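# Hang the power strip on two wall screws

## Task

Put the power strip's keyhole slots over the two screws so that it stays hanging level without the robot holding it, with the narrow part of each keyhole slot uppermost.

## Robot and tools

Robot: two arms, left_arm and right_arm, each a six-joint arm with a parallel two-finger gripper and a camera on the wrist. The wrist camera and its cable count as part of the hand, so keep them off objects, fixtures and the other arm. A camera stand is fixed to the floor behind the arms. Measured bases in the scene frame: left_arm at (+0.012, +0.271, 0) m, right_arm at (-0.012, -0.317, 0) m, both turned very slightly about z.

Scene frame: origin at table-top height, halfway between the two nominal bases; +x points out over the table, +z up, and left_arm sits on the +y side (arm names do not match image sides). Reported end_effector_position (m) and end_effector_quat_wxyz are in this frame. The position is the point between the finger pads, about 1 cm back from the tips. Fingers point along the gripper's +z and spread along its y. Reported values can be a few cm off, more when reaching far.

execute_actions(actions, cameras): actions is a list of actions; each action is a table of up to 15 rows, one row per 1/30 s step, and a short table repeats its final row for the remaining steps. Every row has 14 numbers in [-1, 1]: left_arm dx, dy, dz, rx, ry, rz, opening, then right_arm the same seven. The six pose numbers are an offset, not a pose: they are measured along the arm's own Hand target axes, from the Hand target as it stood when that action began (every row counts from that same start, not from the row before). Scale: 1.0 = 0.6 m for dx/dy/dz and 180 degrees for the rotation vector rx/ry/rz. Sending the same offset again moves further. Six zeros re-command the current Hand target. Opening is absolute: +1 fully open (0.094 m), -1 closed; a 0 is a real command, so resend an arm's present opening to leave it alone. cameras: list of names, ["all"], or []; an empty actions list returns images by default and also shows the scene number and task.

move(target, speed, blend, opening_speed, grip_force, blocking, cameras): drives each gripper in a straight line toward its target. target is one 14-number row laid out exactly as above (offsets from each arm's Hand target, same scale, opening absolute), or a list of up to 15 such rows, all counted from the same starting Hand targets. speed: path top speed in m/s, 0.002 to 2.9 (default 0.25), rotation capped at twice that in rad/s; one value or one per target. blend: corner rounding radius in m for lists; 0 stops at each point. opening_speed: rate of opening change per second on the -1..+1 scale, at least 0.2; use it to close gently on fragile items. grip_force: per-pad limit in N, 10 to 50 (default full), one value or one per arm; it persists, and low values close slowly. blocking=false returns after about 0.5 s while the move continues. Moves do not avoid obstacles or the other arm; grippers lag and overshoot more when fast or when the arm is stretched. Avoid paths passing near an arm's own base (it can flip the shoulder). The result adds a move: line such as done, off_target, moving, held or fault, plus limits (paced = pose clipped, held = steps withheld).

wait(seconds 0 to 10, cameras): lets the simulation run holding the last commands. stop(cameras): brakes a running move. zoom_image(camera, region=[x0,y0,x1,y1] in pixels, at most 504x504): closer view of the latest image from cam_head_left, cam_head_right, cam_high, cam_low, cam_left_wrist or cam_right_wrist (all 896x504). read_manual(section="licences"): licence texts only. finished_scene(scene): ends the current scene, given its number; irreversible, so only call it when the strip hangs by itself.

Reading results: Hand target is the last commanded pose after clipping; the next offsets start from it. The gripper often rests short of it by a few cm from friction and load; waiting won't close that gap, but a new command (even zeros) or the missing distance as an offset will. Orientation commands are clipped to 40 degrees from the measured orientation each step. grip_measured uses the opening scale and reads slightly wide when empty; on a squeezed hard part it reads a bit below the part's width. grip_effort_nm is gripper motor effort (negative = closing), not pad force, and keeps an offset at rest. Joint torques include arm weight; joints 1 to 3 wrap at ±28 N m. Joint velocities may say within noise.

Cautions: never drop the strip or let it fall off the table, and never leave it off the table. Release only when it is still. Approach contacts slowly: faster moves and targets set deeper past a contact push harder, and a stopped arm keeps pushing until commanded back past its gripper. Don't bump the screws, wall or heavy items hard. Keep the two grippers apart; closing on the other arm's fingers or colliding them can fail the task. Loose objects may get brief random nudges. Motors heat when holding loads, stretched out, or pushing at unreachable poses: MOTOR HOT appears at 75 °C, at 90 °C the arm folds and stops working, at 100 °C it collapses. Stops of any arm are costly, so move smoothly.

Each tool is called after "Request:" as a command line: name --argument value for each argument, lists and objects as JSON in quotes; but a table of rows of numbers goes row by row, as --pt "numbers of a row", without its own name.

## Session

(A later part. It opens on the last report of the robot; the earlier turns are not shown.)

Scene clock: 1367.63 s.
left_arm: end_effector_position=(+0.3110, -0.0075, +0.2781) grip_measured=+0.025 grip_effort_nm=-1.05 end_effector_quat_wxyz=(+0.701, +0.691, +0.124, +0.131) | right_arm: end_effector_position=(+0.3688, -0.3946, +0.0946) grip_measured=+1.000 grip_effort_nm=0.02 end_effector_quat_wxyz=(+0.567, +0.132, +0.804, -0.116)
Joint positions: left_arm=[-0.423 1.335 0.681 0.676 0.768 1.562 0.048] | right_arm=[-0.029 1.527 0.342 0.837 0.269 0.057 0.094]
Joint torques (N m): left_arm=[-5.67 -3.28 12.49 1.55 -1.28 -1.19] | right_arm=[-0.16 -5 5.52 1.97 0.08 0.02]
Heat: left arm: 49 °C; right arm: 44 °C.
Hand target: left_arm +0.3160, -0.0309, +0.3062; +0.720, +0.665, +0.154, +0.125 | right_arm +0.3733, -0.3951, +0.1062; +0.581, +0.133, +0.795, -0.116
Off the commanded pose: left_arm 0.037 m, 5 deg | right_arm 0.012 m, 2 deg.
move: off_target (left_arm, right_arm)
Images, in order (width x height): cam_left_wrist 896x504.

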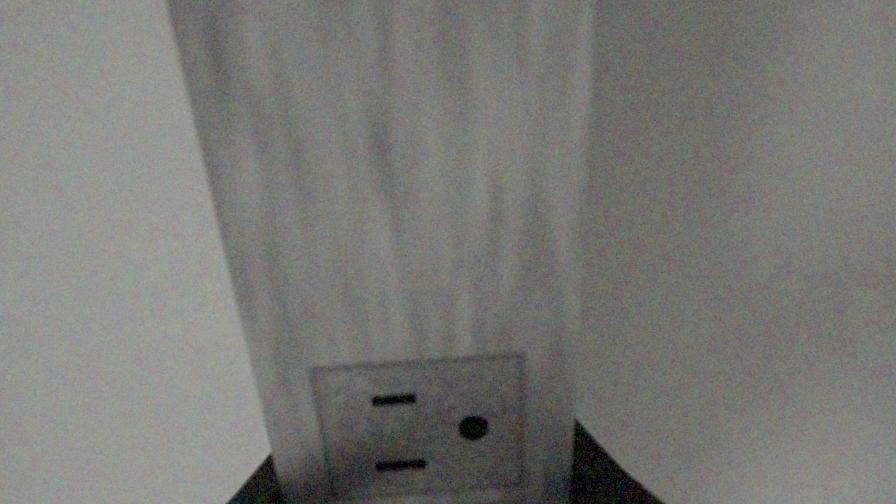

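Request:
move --pt "0 0 -0.008 0 0 0.022 -0.4 0 0 0 0 0 0 1" --pt "0 0 -0.008 0 0 0.044 -0.4 0 0 0 0 0 0 1" --cameras '["cam_left_wrist"]' --speed 0.02

Scene clock: 1377.00 s.
left_arm: end_effector_position=(+0.3110, -0.0076, +0.2778) grip_measured=+0.025 grip_effort_nm=-1.05 end_effector_quat_wxyz=(+0.699, +0.692, +0.118, +0.137) | right_arm: end_effector_position=(+0.3688, -0.3946, +0.0946) grip_measured=+1.000 grip_effort_nm=0.02 end_effector_quat_wxyz=(+0.567, +0.132, +0.804, -0.116)
Joint positions: left_arm=[-0.425 1.334 0.681 0.672 0.765 1.583 0.048] | right_arm=[-0.029 1.527 0.342 0.837 0.269 0.057 0.094]
Joint torques (N m): left_arm=[-5.05 -4.26 11.45 1.62 -1.26 0.14] | right_arm=[-0.09 -5.14 5.5 1.98 0.06 0.02]
Heat: left arm: 48 °C; right arm: 44 °C.
Hand target: left_arm +0.3141, -0.0265, +0.3059; +0.709, +0.674, +0.108, +0.175 | right_arm +0.3733, -0.3951, +0.1062; +0.581, +0.133, +0.795, -0.116
Off the commanded pose: left_arm 0.034 m, 5 deg | right_arm 0.012 m, 2 deg.
move: off_target (left_arm, right_arm)
Images, in order (width x height): cam_left_wrist 896x504.

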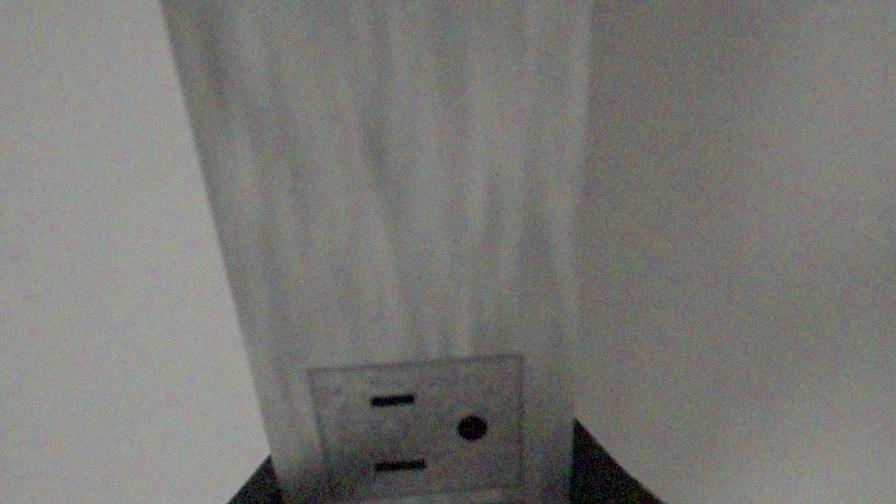

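Request:
move --pt "0 0 -0.006 0 0 -0.03 -0.4 0 0 0 0 0 0 1" --pt "0 0 -0.006 0 0 -0.06 -0.4 0 0 0 0 0 0 1" --pt "0 0 -0.006 0 0 -0.085 -0.4 0 0 0 0 0 0 1" --cameras '["cam_left_wrist"]' --speed 0.03

Scene clock: 1388.03 s.
left_arm: end_effector_position=(+0.3113, -0.0072, +0.2766) grip_measured=+0.025 grip_effort_nm=-1.05 end_effector_quat_wxyz=(+0.700, +0.689, +0.148, +0.112) | right_arm: end_effector_position=(+0.3688, -0.3946, +0.0946) grip_measured=+1.000 grip_effort_nm=0.02 end_effector_quat_wxyz=(+0.567, +0.132, +0.804, -0.116)
Joint positions: left_arm=[-0.426 1.329 0.681 0.657 0.756 1.512 0.048] | right_arm=[-0.029 1.527 0.342 0.837 0.269 0.057 0.094]
Joint torques (N m): left_arm=[-3.95 -4.45 11.51 1.58 -0.88 -2.02] | right_arm=[-0.1 -5.09 5.39 2 0.07 0.02]
Heat: left arm: 48 °C; right arm: 44 °C.
Hand target: left_arm +0.3127, -0.0232, +0.3057; +0.726, +0.654, +0.197, +0.079 | right_arm +0.3733, -0.3951, +0.1062; +0.581, +0.133, +0.795, -0.116
Off the commanded pose: left_arm 0.033 m, 8 deg | right_arm 0.012 m, 2 deg.
move: off_target (left_arm, right_arm)
Images, in order (width x height): cam_left_wrist 896x504.

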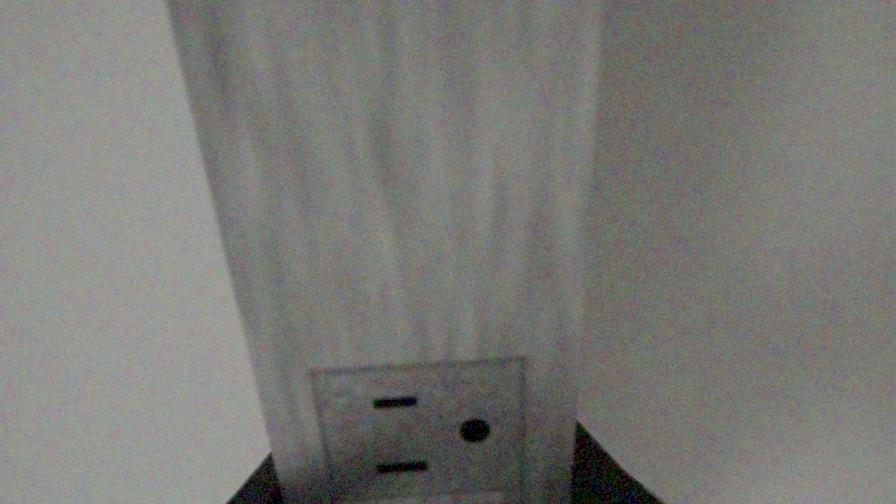

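Request:
move --pt "0 0 0.0 0 0 0.06 -0.4 0 0 0 0 0 0 1" --pt "0 0 0.02 0 0.01 0.06 -0.4 0 0 0 0 0 0 1" --pt "0 -0.015 0.02 0 0.01 0.06 -0.4 0 0 0 0 0 0 1" --pt "0 0.01 0.02 0 0.01 0.06 -0.4 0 0 0 0 0 0 1" --cameras '["cam_left_wrist"]' --speed 0.03

Scene clock: 1400.33 s.
left_arm: end_effector_position=(+0.3117, -0.0077, +0.2763) grip_measured=+0.025 grip_effort_nm=-1.05 end_effector_quat_wxyz=(+0.694, +0.691, +0.154, +0.127) | right_arm: end_effector_position=(+0.3688, -0.3946, +0.0946) grip_measured=+1.000 grip_effort_nm=0.02 end_effector_quat_wxyz=(+0.567, +0.132, +0.804, -0.116)
Joint positions: left_arm=[-0.443 1.311 0.678 0.629 0.709 1.535 0.048] | right_arm=[-0.029 1.527 0.342 0.837 0.269 0.057 0.094]
Joint torques (N m): left_arm=[-5.82 -2.95 13.87 1.71 -1.29 -0.16] | right_arm=[-0.12 -5.16 5.35 1.99 0.09 0]
Heat: left arm: 48 °C; right arm: 44 °C.
Hand target: left_arm +0.3182, -0.0334, +0.3124; +0.713, +0.668, +0.145, +0.157 | right_arm +0.3733, -0.3951, +0.1062; +0.581, +0.133, +0.795, -0.116
Off the commanded pose: left_arm 0.045 m, 5 deg | right_arm 0.012 m, 2 deg.
move: off_target (left_arm, right_arm)
Images, in order (width x height): cam_left_wrist 896x504.

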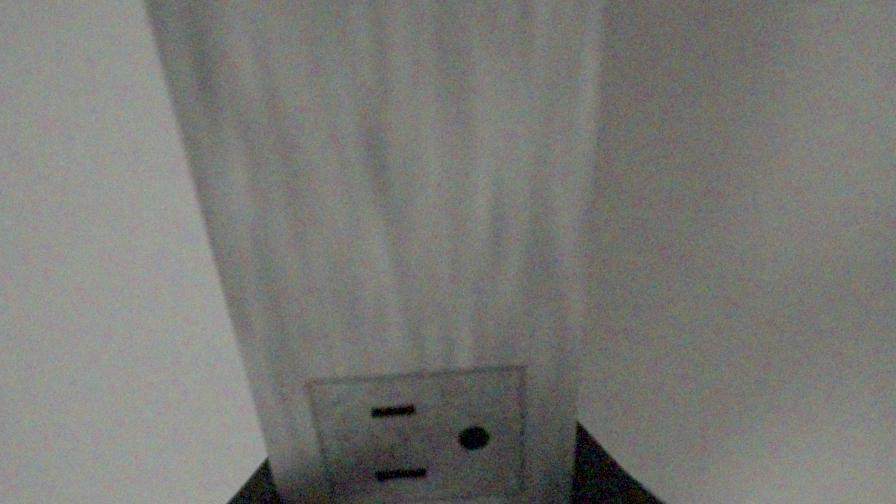

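Request:
move --pt "0 0 -0.03 0 0 0 -0.4 0 0 0 0 0 0 1" --pt "0 -0.03 -0.03 0 0 0 -0.4 0 0 0 0 0 0 1" --cameras '[]' --speed 0.03

Scene clock: 1415.47 s.
left_arm: end_effector_position=(+0.3116, -0.0074, +0.2761) grip_measured=+0.025 grip_effort_nm=-1.05 end_effector_quat_wxyz=(+0.693, +0.690, +0.159, +0.135) | right_arm: end_effector_position=(+0.3688, -0.3946, +0.0946) grip_measured=+1.000 grip_effort_nm=0.02 end_effector_quat_wxyz=(+0.567, +0.132, +0.804, -0.116)
Joint positions: left_arm=[-0.452 1.302 0.669 0.631 0.681 1.538 0.048] | right_arm=[-0.029 1.527 0.342 0.837 0.269 0.057 0.094]
Joint torques (N m): left_arm=[-2.91 -3.06 7.82 2.37 -0.64 -0.13] | right_arm=[-0.1 -4.98 5.44 1.97 0.1 -0.01]
Heat: left arm: 51 °C; right arm: 44 °C.
Hand target: left_arm +0.3112, -0.0182, +0.2932; +0.713, +0.668, +0.146, +0.157 | right_arm +0.3733, -0.3951, +0.1062; +0.581, +0.133, +0.795, -0.116
Off the commanded pose: left_arm 0.020 m, 4 deg | right_arm 0.012 m, 2 deg.
move: off_target (left_arm, right_arm)
No camera images: "cameras" was empty.

Request:
move --pt "0 0 -0.015 0 0 0 -0.4 0 0 0 0 0 0 1" --pt "0 -0.025 -0.015 0 0 0 -0.4 0 0 0 0 0 0 1" --cameras '["cam_left_wrist"]' --speed 0.03

Scene clock: 1420.97 s.
left_arm: end_effector_position=(+0.3120, -0.0060, +0.2709) grip_measured=+0.025 grip_effort_nm=-1.05 end_effector_quat_wxyz=(+0.701, +0.679, +0.156, +0.155) | right_arm: end_effector_position=(+0.3688, -0.3946, +0.0946) grip_measured=+1.000 grip_effort_nm=0.02 end_effector_quat_wxyz=(+0.567, +0.132, +0.804, -0.116)
Joint positions: left_arm=[-0.46 1.317 0.62 0.736 0.65 1.539 0.048] | right_arm=[-0.029 1.527 0.342 0.837 0.269 0.057 0.094]
Joint torques (N m): left_arm=[-1.03 -3.52 6.48 2.06 -0.11 -0.16] | right_arm=[-0.02 -5.16 5.56 1.99 0.08 0.01]
Heat: left arm: 50 °C; right arm: 44 °C.
Hand target: left_arm +0.3079, -0.0109, +0.2777; +0.713, +0.668, +0.146, +0.157 | right_arm +0.3733, -0.3951, +0.1062; +0.581, +0.133, +0.795, -0.116
Off the commanded pose: left_arm 0.009 m, 2 deg | right_arm 0.012 m, 2 deg.
move: off_target (right_arm)
Images, in order (width x height): cam_left_wrist 896x504.

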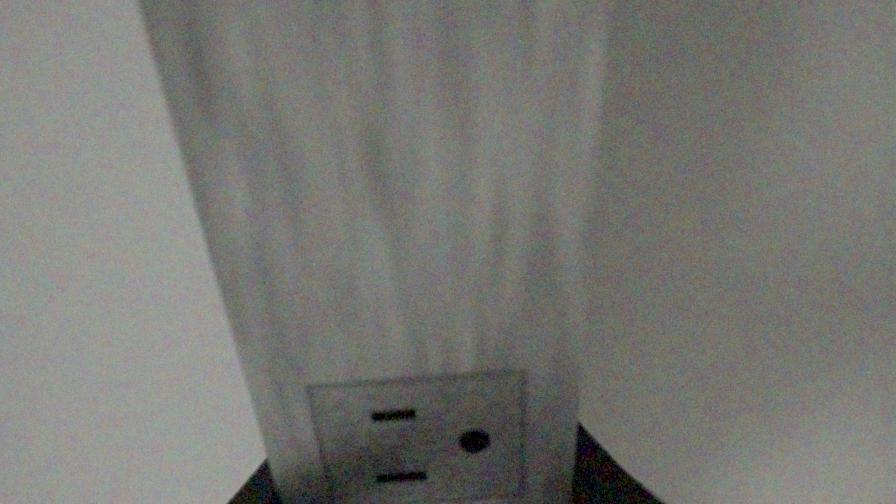

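Request:
move --pt "-0.0073 0.03 -0.01 -0.0014 -0.024 0.0054 -0.4 0 0 0 0 0 0 1" --pt "-0.0073 0.042 0.0153 -0.0014 -0.024 0.0054 -0.4 0 0 0 0 0 0 1" --pt "0.0027 0.042 0.0153 -0.0014 -0.024 0.0054 -0.4 0 0 0 0 0 0 1" --pt "-0.0073 0.062 0.0153 -0.0014 -0.024 0.0054 -0.4 0 0 0 0 0 0 1" --pt "-0.0173 0.042 0.0153 -0.0014 -0.024 0.0054 -0.4 0 0 0 0 0 0 1" --pt "-0.0073 0.022 0.0153 -0.0014 -0.024 0.0054 -0.4 0 0 0 0 0 0 1" --pt "0.0027 0.042 0.0153 -0.0014 -0.024 0.0 -0.4 0 0 0 0 0 0 1" --pt "-0.0073 0.062 0.0153 -0.0014 -0.024 0.0 -0.4 0 0 0 0 0 0 1" --pt "-0.0173 0.042 0.0153 -0.0014 -0.024 0.0 -0.4 0 0 0 0 0 0 1" --pt "-0.0073 0.022 0.0153 -0.0014 -0.024 0.0 -0.4 0 0 0 0 0 0 1" --pt "-0.0073 0.042 0.0153 -0.0014 -0.024 0.0054 -0.4 0 0 0 0 0 0 1" --cameras '[]' --speed 0.05 --blend 0.003

Scene clock: 1456.50 s.
left_arm: end_effector_position=(+0.3110, -0.0071, +0.2781) grip_measured=+0.025 grip_effort_nm=-1.05 end_effector_quat_wxyz=(+0.700, +0.687, +0.136, +0.138) | right_arm: end_effector_position=(+0.3688, -0.3946, +0.0946) grip_measured=+1.000 grip_effort_nm=0.02 end_effector_quat_wxyz=(+0.567, +0.132, +0.804, -0.116)
Joint positions: left_arm=[-0.437 1.32 0.667 0.677 0.725 1.554 0.048] | right_arm=[-0.029 1.527 0.342 0.837 0.269 0.057 0.094]
Joint torques (N m): left_arm=[-1.92 -3.78 11.3 1.68 0.03 -0.24] | right_arm=[-0.06 -5.07 5.41 1.95 0.08 0.03]
Heat: left arm: 47 °C; right arm: 44 °C.
Hand target: left_arm +0.3070, -0.0196, +0.3034; +0.718, +0.673, +0.113, +0.138 | right_arm +0.3733, -0.3951, +0.1062; +0.581, +0.133, +0.795, -0.116
Off the commanded pose: left_arm 0.029 m, 4 deg | right_arm 0.012 m, 2 deg.
move: off_target (left_arm, right_arm)
No camera images: "cameras" was empty.

Request:
move --pt "0 0 -0.1 0 0 0 -0.4 0 0 0 0 0 0 1" --pt "0.299 0.011 -0.262 0.0232 0.1635 -0.0017 -0.4 0 0 0 0 0 0 1" --cameras '["cam_low","cam_left_wrist","cam_high"]' --speed 0.1 --blend '[0.02,0]'

Request:
zoom_image --camera "cam_low" --region '[430, 120, 682, 260]'

Scene clock: 1477.10 s.
left_arm: end_effector_position=(+0.4128, +0.1840, +0.2811) grip_measured=+0.025 grip_effort_nm=-1.05 end_effector_quat_wxyz=(+0.640, +0.649, +0.307, +0.276) | right_arm: end_effector_position=(+0.3688, -0.3946, +0.0946) grip_measured=+1.000 grip_effort_nm=0.02 end_effector_quat_wxyz=(+0.567, +0.132, +0.804, -0.116)
Joint positions: left_arm=[0.134 1.342 0.753 0.545 0.837 1.569 0.048] | right_arm=[-0.029 1.527 0.342 0.837 0.269 0.057 0.094]
Joint torques (N m): left_arm=[0.49 -4.36 11.71 1.31 -0.07 0.02] | right_arm=[-0.13 -5.11 5.5 1.97 0.09 0.01]
Heat: left arm: 50 °C; right arm: 44 °C.
Hand target: left_arm +0.4201, +0.1906, +0.3036; +0.641, +0.641, +0.298, +0.299 | right_arm +0.3733, -0.3951, +0.1062; +0.581, +0.133, +0.795, -0.116
Off the commanded pose: left_arm 0.025 m, 3 deg | right_arm 0.012 m, 2 deg.
move: off_target (left_arm, right_arm)
Images, in order (width x height): cam_high 896x504, cam_low 896x504, cam_left_wrist 896x504.

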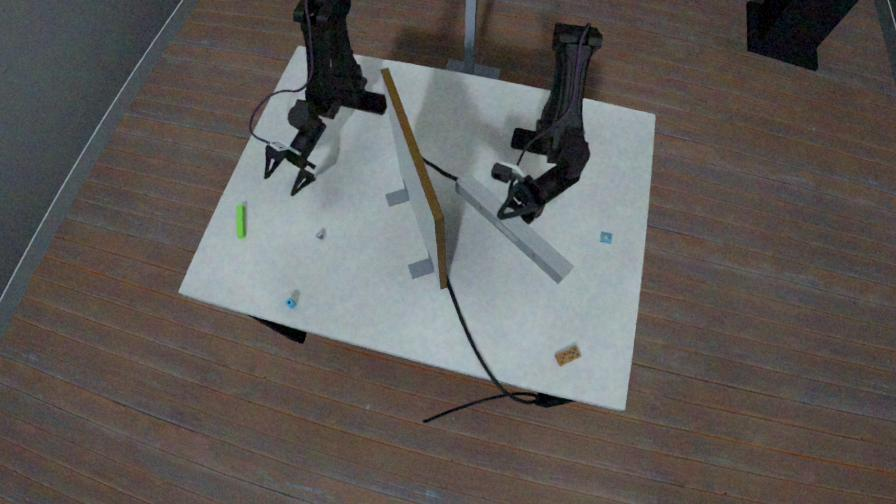

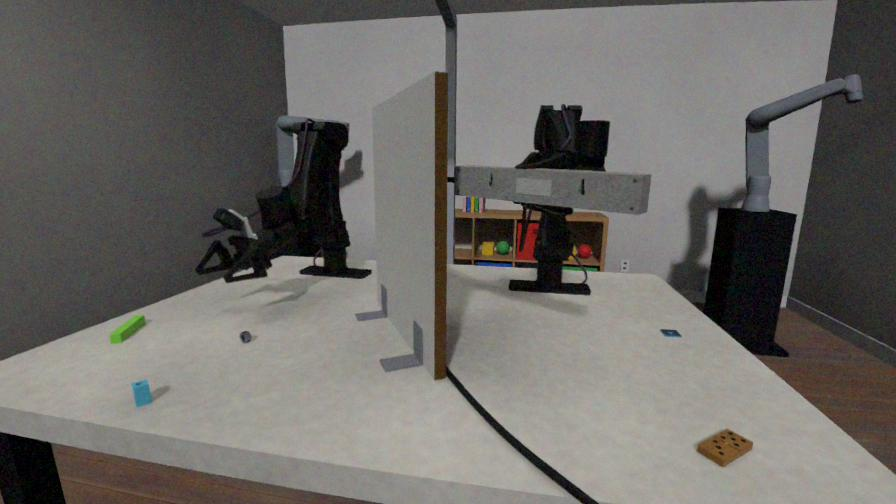

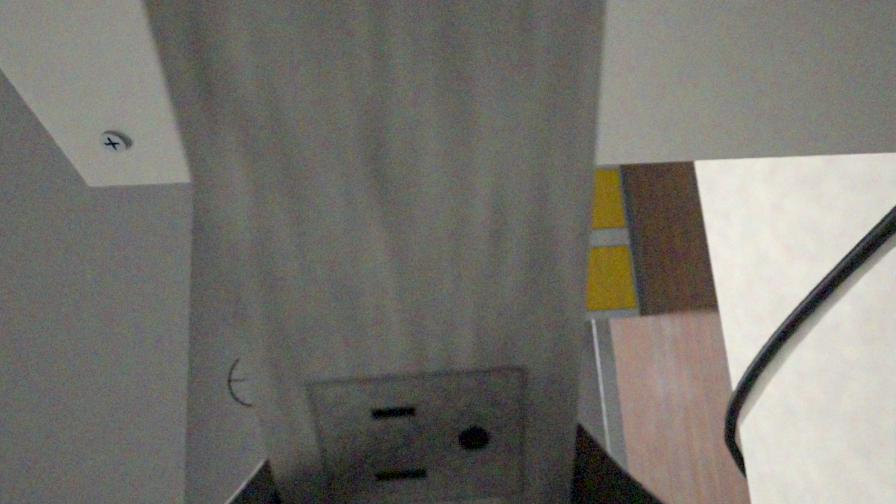

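Scaled by 2.000.

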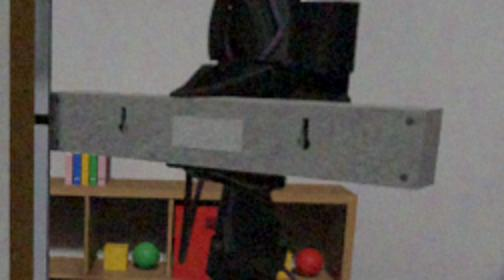

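Request:
zoom_image --camera "cam_low" --region '[560, 160, 650, 220]'

Request:
zoom_image --camera "cam_low" --region '[450, 160, 540, 220]'

Request:
zoom_image --camera "cam_low" --region '[568, 170, 598, 200]'

Scaled by 5.600.

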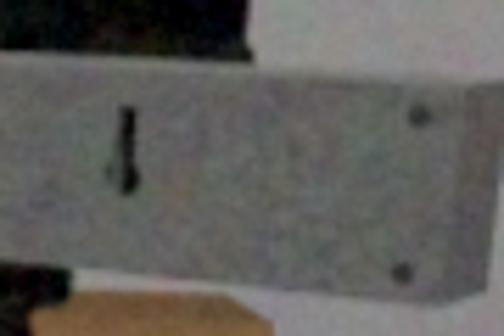

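Scaled by 5.600.

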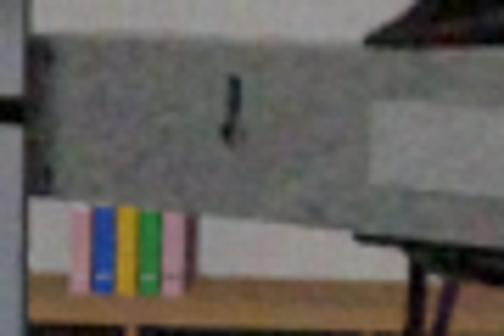

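Scaled by 16.800.

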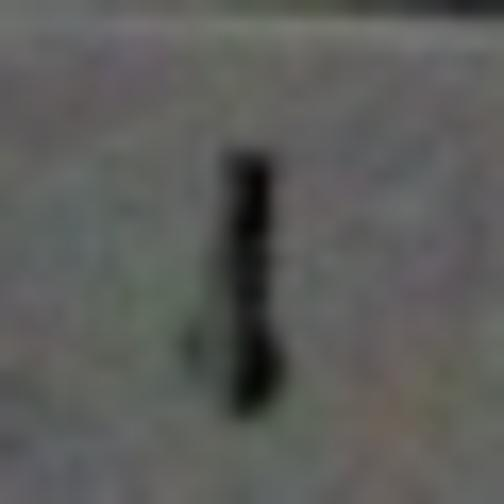

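Request:
move --pt "-0.3685 -0.031 0.0365 -0.0232 -0.1635 -0.001 -0.4 0 0 0 0 0 0 1" --pt "-0.3775 -0.031 0.0598 -0.0232 -0.1635 -0.001 -0.4 0 0 0 0 0 0 1" --pt "-0.3775 0.0057 0.0598 -0.0232 -0.1635 -0.001 -0.4 0 0 0 0 0 0 1" --cameras '["cam_left_wrist"]' --speed '[0.12,0.05,0.04]'

Scene clock: 1515.40 s.
left_arm: end_effector_position=(+0.3094, +0.0001, +0.2710) grip_measured=+0.025 grip_effort_nm=-1.05 end_effector_quat_wxyz=(+0.698, +0.690, +0.136, +0.135) | right_arm: end_effector_position=(+0.3688, -0.3946, +0.0946) grip_measured=+1.000 grip_effort_nm=0.02 end_effector_quat_wxyz=(+0.567, +0.132, +0.804, -0.116)
Joint positions: left_arm=[-0.411 1.314 0.639 0.691 0.757 1.556 0.048] | right_arm=[-0.029 1.527 0.342 0.837 0.269 0.057 0.094]
Joint torques (N m): left_arm=[-1.07 -6.89 11.25 1.33 0.1 -0.43] | right_arm=[0.03 -5.14 5.41 1.96 0.08 -0.01]
Heat: left arm: 50 °C; right arm: 44 °C.
Hand target: left_arm +0.3016, -0.0058, +0.3069; +0.719, +0.672, +0.115, +0.135 | right_arm +0.3733, -0.3951, +0.1062; +0.581, +0.133, +0.795, -0.116
Off the commanded pose: left_arm 0.037 m, 4 deg | right_arm 0.012 m, 2 deg.
move: off_target (left_arm, right_arm)
Images, in order (width x height): cam_left_wrist 896x504.

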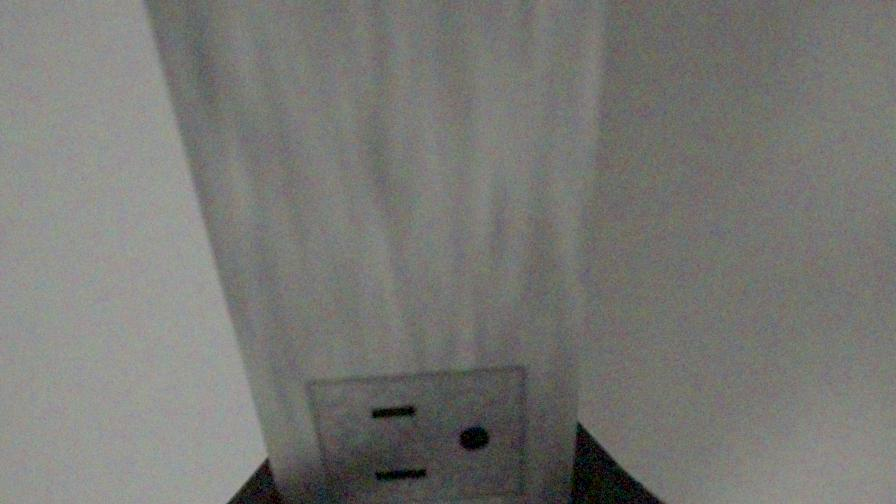

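Request:
move --target '[0.004,-0.008,0.022,0,0.0075,0,-0.4,0,0,0,0,0,0,1]' --cameras '["cam_left_wrist"]' --speed 0.03

Scene clock: 1525.10 s.
left_arm: end_effector_position=(+0.3081, -0.0086, +0.2758) grip_measured=+0.025 grip_effort_nm=-1.05 end_effector_quat_wxyz=(+0.700, +0.686, +0.137, +0.142) | right_arm: end_effector_position=(+0.3688, -0.3946, +0.0946) grip_measured=+1.000 grip_effort_nm=0.02 end_effector_quat_wxyz=(+0.567, +0.132, +0.804, -0.116)
Joint positions: left_arm=[-0.451 1.314 0.65 0.691 0.705 1.556 0.048] | right_arm=[-0.029 1.527 0.342 0.837 0.269 0.057 0.094]
Joint torques (N m): left_arm=[-1.17 -3.84 11.75 1.57 -0.06 -0.36] | right_arm=[-0.12 -5.2 5.42 1.96 0.09 0]
Heat: left arm: 51 °C; right arm: 44 °C.
Hand target: left_arm +0.3086, -0.0175, +0.3031; +0.718, +0.670, +0.124, +0.143 | right_arm +0.3733, -0.3951, +0.1062; +0.581, +0.133, +0.795, -0.116
Off the commanded pose: left_arm 0.029 m, 3 deg | right_arm 0.012 m, 2 deg.
move: off_target (left_arm, right_arm)
Images, in order (width x height): cam_left_wrist 896x504.

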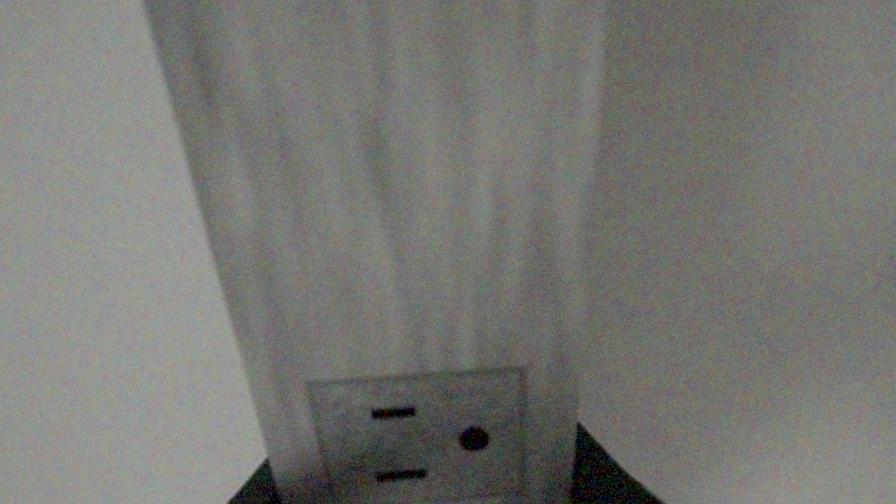

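Request:
move --target '[0.0165,0.0,0.006,0,0,-0.003,-0.4,0,0,0,0,0,0,1]' --cameras '[]' --speed 0.01

Scene clock: 1530.57 s.
left_arm: end_effector_position=(+0.3100, -0.0080, +0.2754) grip_measured=+0.025 grip_effort_nm=-1.05 end_effector_quat_wxyz=(+0.700, +0.688, +0.132, +0.135) | right_arm: end_effector_position=(+0.3688, -0.3946, +0.0946) grip_measured=+1.000 grip_effort_nm=0.02 end_effector_quat_wxyz=(+0.567, +0.132, +0.804, -0.116)
Joint positions: left_arm=[-0.435 1.329 0.662 0.691 0.738 1.556 0.048] | right_arm=[-0.029 1.527 0.342 0.837 0.269 0.057 0.094]
Joint torques (N m): left_arm=[-0.75 -2.54 13 1.67 -0.21 -0.52] | right_arm=[-0.08 -5.03 5.39 1.95 0.09 0.03]
Heat: left arm: 51 °C; right arm: 44 °C.
Hand target: left_arm +0.3191, -0.0172, +0.3035; +0.718, +0.670, +0.127, +0.140 | right_arm +0.3733, -0.3951, +0.1062; +0.581, +0.133, +0.795, -0.116
Off the commanded pose: left_arm 0.031 m, 3 deg | right_arm 0.012 m, 2 deg.
move: off_target (left_arm, right_arm)
No camera images: "cameras" was empty.

Request:
execute_actions --actions '[[[-0.0053,0,0.002,0,0,0,-0.4,0,0,0,0,0,0,1],[-0.0078,0.0104,0.002,0,0,0,-0.4,0,0,0,0,0,0,1],[-0.0135,0.013,0.002,0,0,0,-0.4,0,0,0,0,0,0,1],[-0.018,0.0058,0.002,0,0,0,-0.4,0,0,0,0,0,0,1],[-0.018,-0.0058,0.002,0,0,0,-0.4,0,0,0,0,0,0,1],[-0.0135,-0.013,0.002,0,0,0,-0.4,0,0,0,0,0,0,1],[-0.0078,-0.0104,0.002,0,0,0,-0.4,0,0,0,0,0,0,1],[-0.0053,0,0.002,0,0,0,-0.4,0,0,0,0,0,0,1],[-0.0078,0.0104,0.002,0,0,0,-0.4,0,0,0,0,0,0,1],[-0.0135,0.013,0.002,0,0,0,-0.4,0,0,0,0,0,0,1],[-0.018,0.0058,0.002,0,0,0,-0.4,0,0,0,0,0,0,1],[-0.018,-0.0058,0.002,0,0,0,-0.4,0,0,0,0,0,0,1],[-0.0135,-0.013,0.002,0,0,0,-0.4,0,0,0,0,0,0,1],[-0.0078,-0.0104,0.002,0,0,0,-0.4,0,0,0,0,0,0,1],[-0.012,0,0.002,0,0,0,-0.4,0,0,0,0,0,0,1]],[[0.0067,0,0,0,0,0,-0.4,0,0,0,0,0,0,1],[0.0042,0.0104,0,0,0,0,-0.4,0,0,0,0,0,0,1],[-0.0015,0.013,0,0,0,0,-0.4,0,0,0,0,0,0,1],[-0.006,0.0058,0,0,0,0,-0.4,0,0,0,0,0,0,1],[-0.006,-0.0058,0,0,0,0,-0.4,0,0,0,0,0,0,1],[-0.0015,-0.013,0,0,0,0,-0.4,0,0,0,0,0,0,1],[0.0042,-0.0104,0,0,0,0,-0.4,0,0,0,0,0,0,1],[0.0067,0,0,0,0,0,-0.4,0,0,0,0,0,0,1],[0.0042,0.0104,0,0,0,0,-0.4,0,0,0,0,0,0,1],[-0.0015,0.013,0,0,0,0,-0.4,0,0,0,0,0,0,1],[-0.006,0.0058,0,0,0,0,-0.4,0,0,0,0,0,0,1],[-0.006,-0.0058,0,0,0,0,-0.4,0,0,0,0,0,0,1],[-0.0015,-0.013,0,0,0,0,-0.4,0,0,0,0,0,0,1],[0.0042,-0.0104,0,0,0,0,-0.4,0,0,0,0,0,0,1],[0,0,0,0,0,0,-0.4,0,0,0,0,0,0,1]]]'

Scene clock: 1556.17 s.
left_arm: end_effector_position=(+0.3099, -0.0081, +0.2754) grip_measured=+0.025 grip_effort_nm=-1.05 end_effector_quat_wxyz=(+0.700, +0.689, +0.132, +0.135) | right_arm: end_effector_position=(+0.3688, -0.3946, +0.0946) grip_measured=+1.000 grip_effort_nm=0.02 end_effector_quat_wxyz=(+0.567, +0.132, +0.804, -0.116)
Joint positions: left_arm=[-0.437 1.328 0.662 0.688 0.735 1.556 0.048] | right_arm=[-0.029 1.527 0.342 0.837 0.269 0.057 0.094]
Joint torques (N m): left_arm=[-2.35 -3.6 12.05 1.61 -0.44 -0.48] | right_arm=[-0.03 -5.12 5.49 1.96 0.12 0.01]
Heat: left arm: 53 °C; right arm: 44 °C.
Hand target: left_arm +0.3129, -0.0210, +0.3035; +0.718, +0.670, +0.127, +0.140 | right_arm +0.3733, -0.3951, +0.1062; +0.581, +0.133, +0.795, -0.116
Off the commanded pose: left_arm 0.031 m, 3 deg | right_arm 0.012 m, 2 deg.

Request:
move --target '[0.03,0.0,0.0,0,0,0,-0.4,0,0,0,0,0,0,1]' --cameras '[]' --speed 0.02

Scene clock: 1563.20 s.
left_arm: end_effector_position=(+0.3102, -0.0081, +0.2755) grip_measured=+0.025 grip_effort_nm=-1.05 end_effector_quat_wxyz=(+0.702, +0.693, +0.116, +0.118) | right_arm: end_effector_position=(+0.3688, -0.3946, +0.0946) grip_measured=+1.000 grip_effort_nm=0.02 end_effector_quat_wxyz=(+0.567, +0.132, +0.804, -0.116)
Joint positions: left_arm=[-0.412 1.354 0.685 0.688 0.808 1.556 0.048] | right_arm=[-0.029 1.527 0.342 0.837 0.269 0.057 0.094]
Joint torques (N m): left_arm=[-0.35 -2.35 12.96 1.79 -0.68 -0.58] | right_arm=[-0.09 -4.93 5.34 1.99 0.08 -0.01]
Heat: left arm: 53 °C; right arm: 44 °C.
Hand target: left_arm +0.3296, -0.0143, +0.3036; +0.718, +0.670, +0.127, +0.140 | right_arm +0.3733, -0.3951, +0.1062; +0.581, +0.133, +0.795, -0.116
Off the commanded pose: left_arm 0.035 m, 4 deg | right_arm 0.012 m, 2 deg.
move: off_target (left_arm, right_arm)
No camera images: "cameras" was empty.

Request:
execute_actions --actions '[]' --cameras '["cam_left_wrist","cam_head_left","cam_head_right"]'

Request:
zoom_image --camera "cam_head_left" --region '[375, 110, 495, 240]'

Request:
zoom_image --camera "cam_head_right" --region '[350, 90, 490, 260]'

Scene clock: 1577.90 s.
left_arm: end_effector_position=(+0.3102, -0.0081, +0.2755) grip_measured=+0.025 grip_effort_nm=-1.05 end_effector_quat_wxyz=(+0.702, +0.693, +0.116, +0.118) | right_arm: end_effector_position=(+0.3688, -0.3946, +0.0946) grip_measured=+1.000 grip_effort_nm=0.02 end_effector_quat_wxyz=(+0.567, +0.132, +0.804, -0.116)
Joint positions: left_arm=[-0.412 1.354 0.685 0.688 0.808 1.556 0.048] | right_arm=[-0.029 1.527 0.342 0.837 0.269 0.057 0.094]
Joint velocities: within noise
Joint torques (N m): left_arm=[-0.4 -2.32 13 1.77 -0.69 -0.57] | right_arm=[-0.05 -5.03 5.38 1.95 0.07 0]
Heat: left arm: 53 °C; right arm: 44 °C.
Hand target: left_arm +0.3296, -0.0143, +0.3036; +0.718, +0.670, +0.127, +0.140 | right_arm +0.3733, -0.3951, +0.1062; +0.581, +0.133, +0.795, -0.116
Tool commands: left_gripper/opening=-0.4 right_gripper/opening=+1.0
Off the commanded pose: left_arm 0.035 m, 4 deg | right_arm 0.012 m, 2 deg.
Images, in order (width x height): cam_head_left 896x504, cam_head_right 896x504, cam_left_wrist 896x504.

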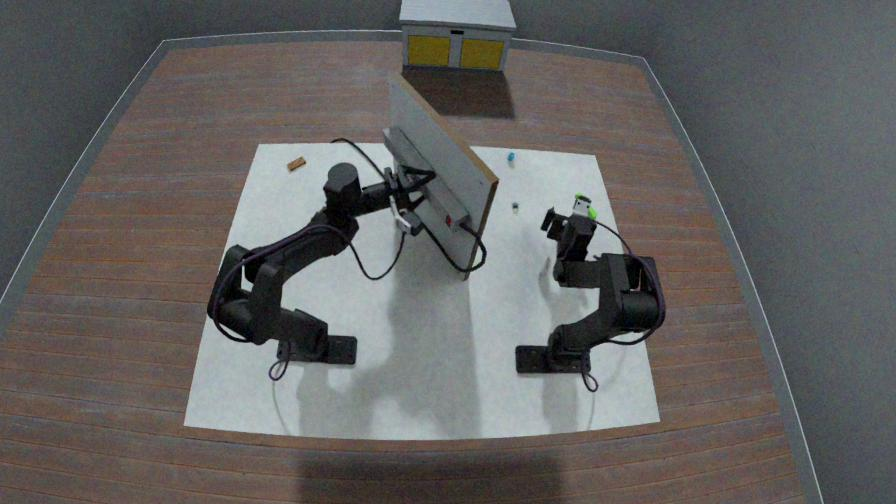

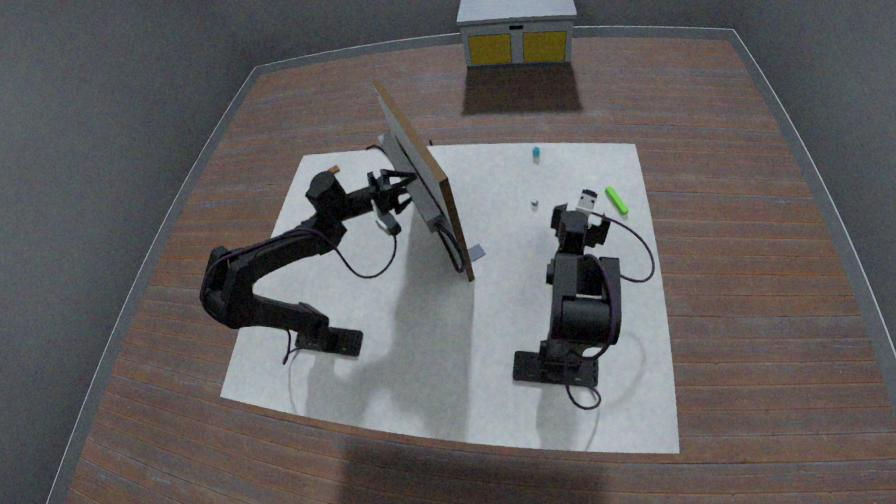

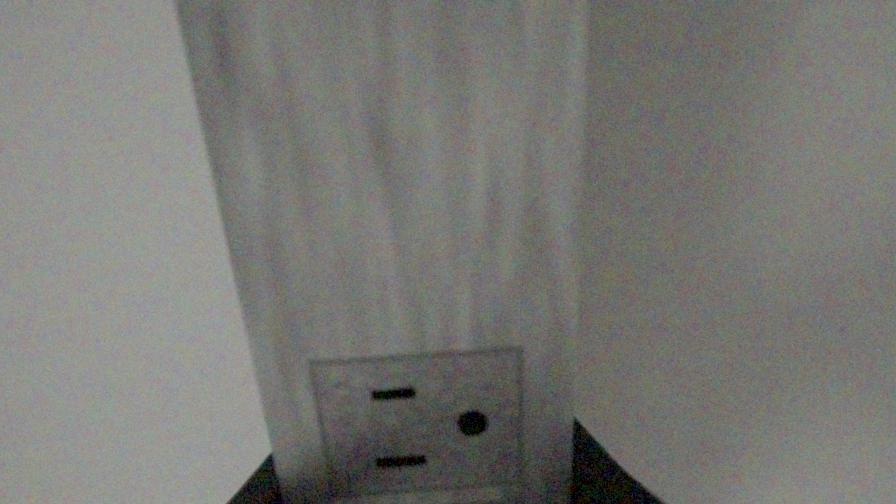

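Scaled by 3.877.

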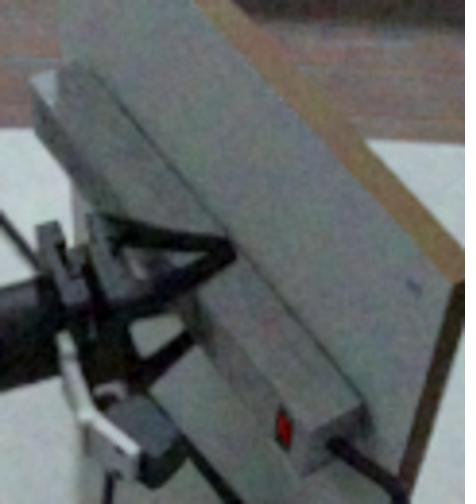

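Scaled by 2.965.

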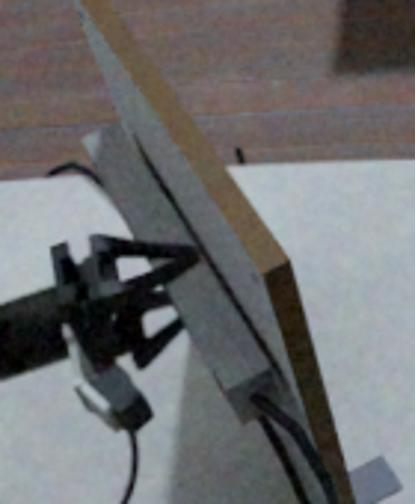

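Request:
zoom_image --camera "cam_head_right" --region '[375, 120, 425, 180]'

Request:
zoom_image --camera "cam_head_right" --region '[410, 170, 460, 230]'

Scaled by 8.400.

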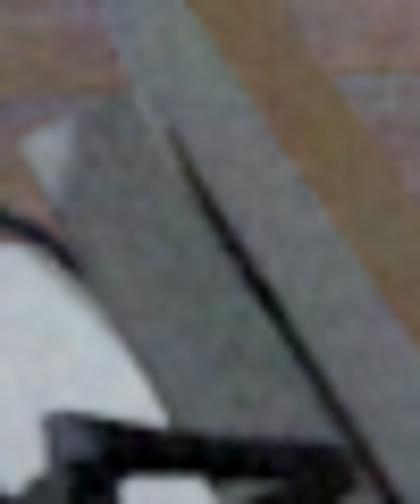

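Scaled by 8.400.

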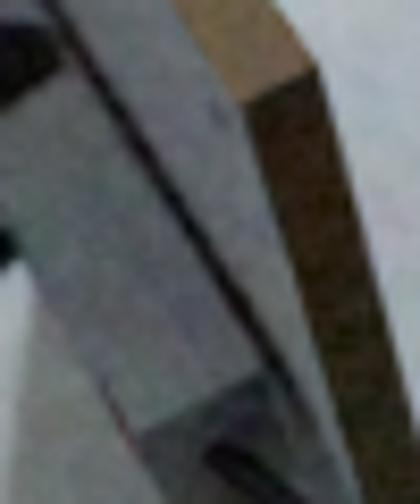

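Request:
move --target '[-0.03,0.0,0.004,0,0,0,-0.4,0,0,0,0,0,0,1]' --cameras '[]' --speed 0.02

Request:
move --target '[-0.004,0.02,0.0,0,0,0,-0.4,0,0,0,0,0,0,1]' --cameras '[]' --speed 0.015

Scene clock: 1598.70 s.
left_arm: end_effector_position=(+0.3100, -0.0083, +0.2760) grip_measured=+0.025 grip_effort_nm=-1.05 end_effector_quat_wxyz=(+0.702, +0.692, +0.117, +0.120) | right_arm: end_effector_position=(+0.3688, -0.3946, +0.0946) grip_measured=+1.000 grip_effort_nm=0.02 end_effector_quat_wxyz=(+0.567, +0.132, +0.804, -0.116)
Joint positions: left_arm=[-0.415 1.351 0.684 0.688 0.801 1.556 0.048] | right_arm=[-0.029 1.527 0.342 0.837 0.269 0.057 0.094]
Joint torques (N m): left_arm=[-4.21 -4.82 10.66 1.64 -1.17 -0.53] | right_arm=[-0.03 -5.11 5.38 1.99 0.1 0]
Heat: left arm: 53 °C; right arm: 44 °C.
Hand target: left_arm +0.3138, -0.0232, +0.3037; +0.718, +0.670, +0.127, +0.140 | right_arm +0.3733, -0.3951, +0.1062; +0.581, +0.133, +0.795, -0.116
Off the commanded pose: left_arm 0.032 m, 4 deg | right_arm 0.012 m, 2 deg.
move: off_target (left_arm, right_arm)
No camera images: "cameras" was empty.

Scene clock: 1600.00 s.
left_arm: end_effector_position=(+0.3102, -0.0083, +0.2762) grip_measured=+0.025 grip_effort_nm=-1.05 end_effector_quat_wxyz=(+0.697, +0.694, +0.132, +0.123) | right_arm: end_effector_position=(+0.3688, -0.3946, +0.0946) grip_measured=+1.000 grip_effort_nm=0.02 end_effector_quat_wxyz=(+0.567, +0.132, +0.804, -0.116)
Joint positions: left_arm=[-0.428 1.329 0.685 0.646 0.763 1.556 0.048] | right_arm=[-0.029 1.527 0.342 0.837 0.269 0.057 0.094]
Joint torques (N m): left_arm=[-3.63 -5.52 12.82 1.55 -0.8 -0.53] | right_arm=[-0.12 -5.12 5.42 1.99 0.09 0]
Heat: left arm: 53 °C; right arm: 44 °C.
Hand target: left_arm +0.3112, -0.0233, +0.3157; +0.718, +0.670, +0.127, +0.140 | right_arm +0.3733, -0.3951, +0.1062; +0.581, +0.133, +0.795, -0.116
Off the commanded pose: left_arm 0.042 m, 4 deg | right_arm 0.012 m, 2 deg.
move: off_target (left_arm, right_arm)
No camera images: "cameras" was empty.

Request:
move --target '[0,-0.012,0.01,0,0,0.02,-0.4,0,0,0,0,0,0,1]' --cameras '[]' --speed 0.02

Request:
move --target '[0,0,0,0,0,0.02,-0.4,0,0,0,0,0,0,1]' --cameras '["cam_left_wrist"]' --speed 0.02

Scene clock: 1610.60 s.
left_arm: end_effector_position=(+0.3100, -0.0088, +0.2765) grip_measured=+0.025 grip_effort_nm=-1.05 end_effector_quat_wxyz=(+0.696, +0.695, +0.129, +0.127) | right_arm: end_effector_position=(+0.3688, -0.3946, +0.0946) grip_measured=+1.000 grip_effort_nm=0.02 end_effector_quat_wxyz=(+0.567, +0.132, +0.804, -0.116)
Joint positions: left_arm=[-0.431 1.328 0.685 0.644 0.758 1.566 0.048] | right_arm=[-0.029 1.527 0.342 0.837 0.269 0.057 0.094]
Joint torques (N m): left_arm=[-4.71 -3.37 12.33 1.87 -0.95 0.11] | right_arm=[-0.1 -5.14 5.38 2 0.09 0]
Heat: left arm: 53 °C; right arm: 44 °C.
Hand target: left_arm +0.3136, -0.0293, +0.3089; +0.713, +0.673, +0.106, +0.163 | right_arm +0.3733, -0.3951, +0.1062; +0.581, +0.133, +0.795, -0.116
Off the commanded pose: left_arm 0.039 m, 6 deg | right_arm 0.012 m, 2 deg.
move: off_target (left_arm, right_arm)
No camera images: "cameras" was empty.

Scene clock: 1612.80 s.
left_arm: end_effector_position=(+0.3100, -0.0088, +0.2765) grip_measured=+0.025 grip_effort_nm=-1.05 end_effector_quat_wxyz=(+0.695, +0.696, +0.122, +0.134) | right_arm: end_effector_position=(+0.3688, -0.3946, +0.0946) grip_measured=+1.000 grip_effort_nm=0.02 end_effector_quat_wxyz=(+0.567, +0.132, +0.804, -0.116)
Joint positions: left_arm=[-0.431 1.328 0.685 0.644 0.758 1.587 0.048] | right_arm=[-0.029 1.527 0.342 0.837 0.269 0.057 0.094]
Joint torques (N m): left_arm=[-4.63 -3.37 12.27 1.89 -0.96 0.62] | right_arm=[-0.12 -5.05 5.42 1.98 0.11 0.02]
Heat: left arm: 53 °C; right arm: 44 °C.
Hand target: left_arm +0.3136, -0.0293, +0.3089; +0.708, +0.676, +0.085, +0.185 | right_arm +0.3733, -0.3951, +0.1062; +0.581, +0.133, +0.795, -0.116
Off the commanded pose: left_arm 0.039 m, 8 deg | right_arm 0.012 m, 2 deg.
move: off_target (left_arm, right_arm)
Images, in order (width x height): cam_left_wrist 896x504.

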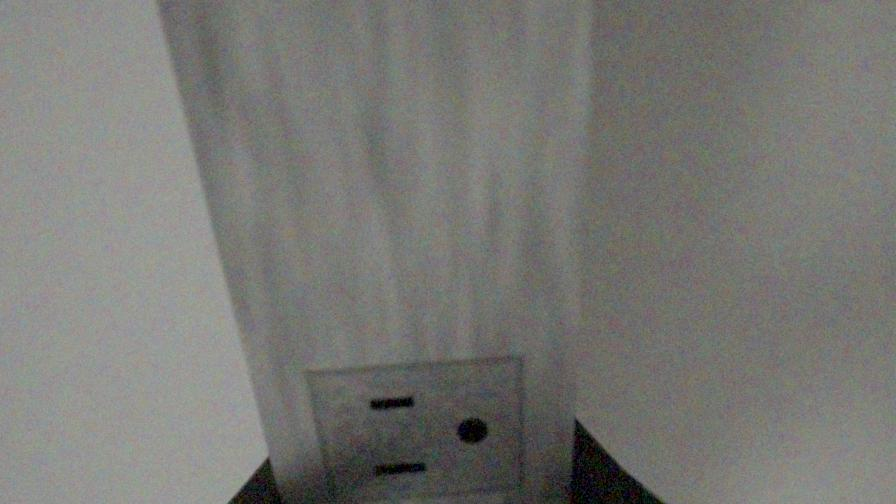

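Request:
move --pt "0.0018 0.004 -0.0568 0 0 0 -0.4 0 0 0 0 0 0 1" --pt "-0.0033 -0.0355 -0.0597 0 -0.022 -0.041 -0.4 0 0 0 0 0 0 1" --pt "0.0012 -0.001 -0.0572 0 -0.022 -0.041 -0.4 0 0 0 0 0 0 1" --cameras '["cam_left_wrist"]' --speed 0.05

Scene clock: 1626.57 s.
left_arm: end_effector_position=(+0.3097, +0.0051, +0.2670) grip_measured=+0.025 grip_effort_nm=-1.05 end_effector_quat_wxyz=(+0.697, +0.694, +0.134, +0.116) | right_arm: end_effector_position=(+0.3688, -0.3946, +0.0946) grip_measured=+1.000 grip_effort_nm=0.02 end_effector_quat_wxyz=(+0.567, +0.132, +0.804, -0.116)
Joint positions: left_arm=[-0.377 1.325 0.644 0.68 0.821 1.545 0.048] | right_arm=[-0.029 1.527 0.342 0.837 0.269 0.057 0.094]
Joint torques (N m): left_arm=[0.35 -6.93 11.49 1.45 0.5 -0.46] | right_arm=[0.02 -5.03 5.35 1.95 0.1 -0.01]
Heat: left arm: 53 °C; right arm: 44 °C.
Hand target: left_arm +0.3017, +0.0027, +0.3059; +0.721, +0.675, +0.104, +0.115 | right_arm +0.3733, -0.3951, +0.1062; +0.581, +0.133, +0.795, -0.116
Off the commanded pose: left_arm 0.040 m, 5 deg | right_arm 0.012 m, 2 deg.
move: off_target (left_arm, right_arm)
Images, in order (width x height): cam_left_wrist 896x504.

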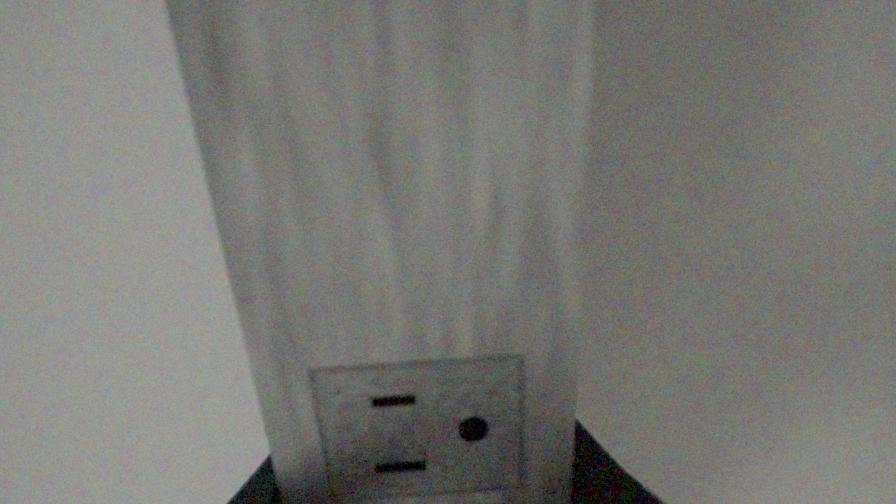

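Request:
move --target '[0,0.004,0.003,0,-0.024,0,-0.4,0,0,0,0,0,0,1]' --cameras '["cam_left_wrist"]' --speed 0.05

Scene clock: 1630.70 s.
left_arm: end_effector_position=(+0.3055, +0.0052, +0.2828) grip_measured=+0.025 grip_effort_nm=-1.05 end_effector_quat_wxyz=(+0.708, +0.692, +0.099, +0.098) | right_arm: end_effector_position=(+0.3688, -0.3946, +0.0946) grip_measured=+1.000 grip_effort_nm=0.02 end_effector_quat_wxyz=(+0.567, +0.132, +0.804, -0.116)
Joint positions: left_arm=[-0.35 1.335 0.692 0.68 0.923 1.538 0.048] | right_arm=[-0.029 1.527 0.342 0.837 0.269 0.057 0.094]
Joint torques (N m): left_arm=[0.24 -4.21 11.22 1.55 0.5 -0.53] | right_arm=[-0.08 -5.15 5.37 1.96 0.1 0.02]
Heat: left arm: 53 °C; right arm: 44 °C.
Hand target: left_arm +0.3022, +0.0011, +0.3084; +0.724, +0.679, +0.076, +0.090 | right_arm +0.3733, -0.3951, +0.1062; +0.581, +0.133, +0.795, -0.116
Off the commanded pose: left_arm 0.026 m, 4 deg | right_arm 0.012 m, 2 deg.
move: off_target (left_arm, right_arm)
Images, in order (width x height): cam_left_wrist 896x504.

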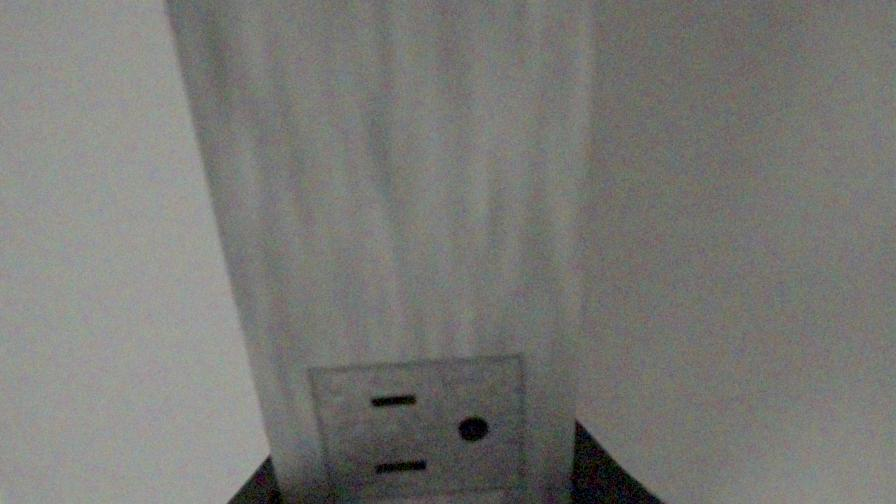

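Request:
move --pt "0.0 -0.022 0.0 0 0 0 -0.4 0 0 0 0 0 0 1" --cameras '[]' --speed 0.03

Scene clock: 1638.17 s.
left_arm: end_effector_position=(+0.3091, +0.0037, +0.2742) grip_measured=+0.025 grip_effort_nm=-1.05 end_effector_quat_wxyz=(+0.704, +0.696, +0.107, +0.091) | right_arm: end_effector_position=(+0.3688, -0.3946, +0.0946) grip_measured=+1.000 grip_effort_nm=0.02 end_effector_quat_wxyz=(+0.567, +0.132, +0.804, -0.116)
Joint positions: left_arm=[-0.35 1.36 0.692 0.681 0.923 1.538 0.048] | right_arm=[-0.029 1.527 0.342 0.837 0.269 0.057 0.094]
Joint torques (N m): left_arm=[0.09 -4.41 8.31 2.13 0.47 -0.45] | right_arm=[-0.12 -5.15 5.38 1.99 0.07 0.01]
Heat: left arm: 52 °C; right arm: 44 °C.
Hand target: left_arm +0.3025, +0.0003, +0.2953; +0.724, +0.679, +0.076, +0.090 | right_arm +0.3733, -0.3951, +0.1062; +0.581, +0.133, +0.795, -0.116
Off the commanded pose: left_arm 0.022 m, 5 deg | right_arm 0.012 m, 2 deg.
move: off_target (left_arm, right_arm)
No camera images: "cameras" was empty.

Request:
move --pt "0.0 0.02 0.0 0 0 0.006 -0.4 0 0 0 0 0 0 1" --pt "0.0 0.02 0.016 0 0 0.006 -0.4 0 0 0 0 0 0 1" --cameras '["cam_left_wrist"]' --speed 0.03

Scene clock: 1651.37 s.
left_arm: end_effector_position=(+0.3074, +0.0001, +0.2792) grip_measured=+0.025 grip_effort_nm=-1.05 end_effector_quat_wxyz=(+0.707, +0.695, +0.099, +0.091) | right_arm: end_effector_position=(+0.3688, -0.3946, +0.0946) grip_measured=+1.000 grip_effort_nm=0.02 end_effector_quat_wxyz=(+0.567, +0.132, +0.804, -0.116)
Joint positions: left_arm=[-0.36 1.36 0.704 0.681 0.923 1.538 0.048] | right_arm=[-0.029 1.527 0.342 0.837 0.269 0.057 0.094]
Joint torques (N m): left_arm=[-1.09 -4.56 11.32 1.65 0.13 -0.29] | right_arm=[-0.05 -5 5.44 1.97 0.09 -0.01]
Heat: left arm: 51 °C; right arm: 44 °C.
Hand target: left_arm +0.3044, -0.0082, +0.3079; +0.723, +0.680, +0.070, +0.097 | right_arm +0.3733, -0.3951, +0.1062; +0.581, +0.133, +0.795, -0.116
Off the commanded pose: left_arm 0.030 m, 4 deg | right_arm 0.012 m, 2 deg.
move: off_target (left_arm, right_arm)
Images, in order (width x height): cam_left_wrist 896x504.

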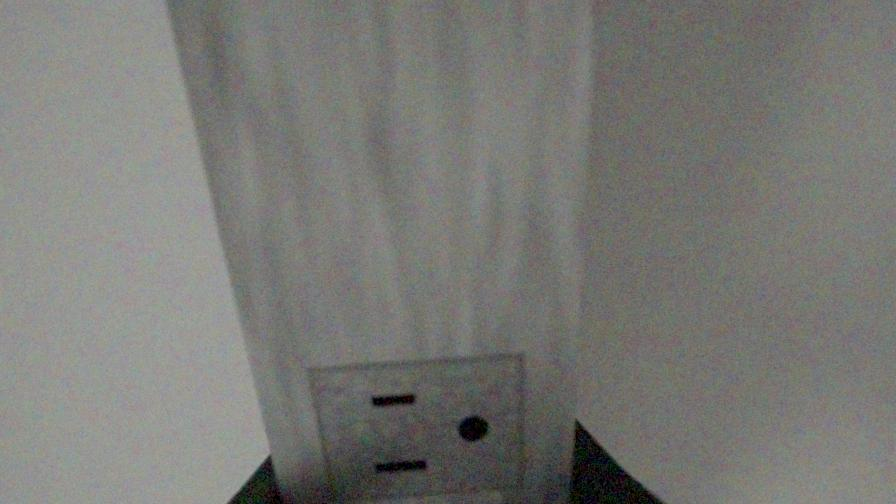

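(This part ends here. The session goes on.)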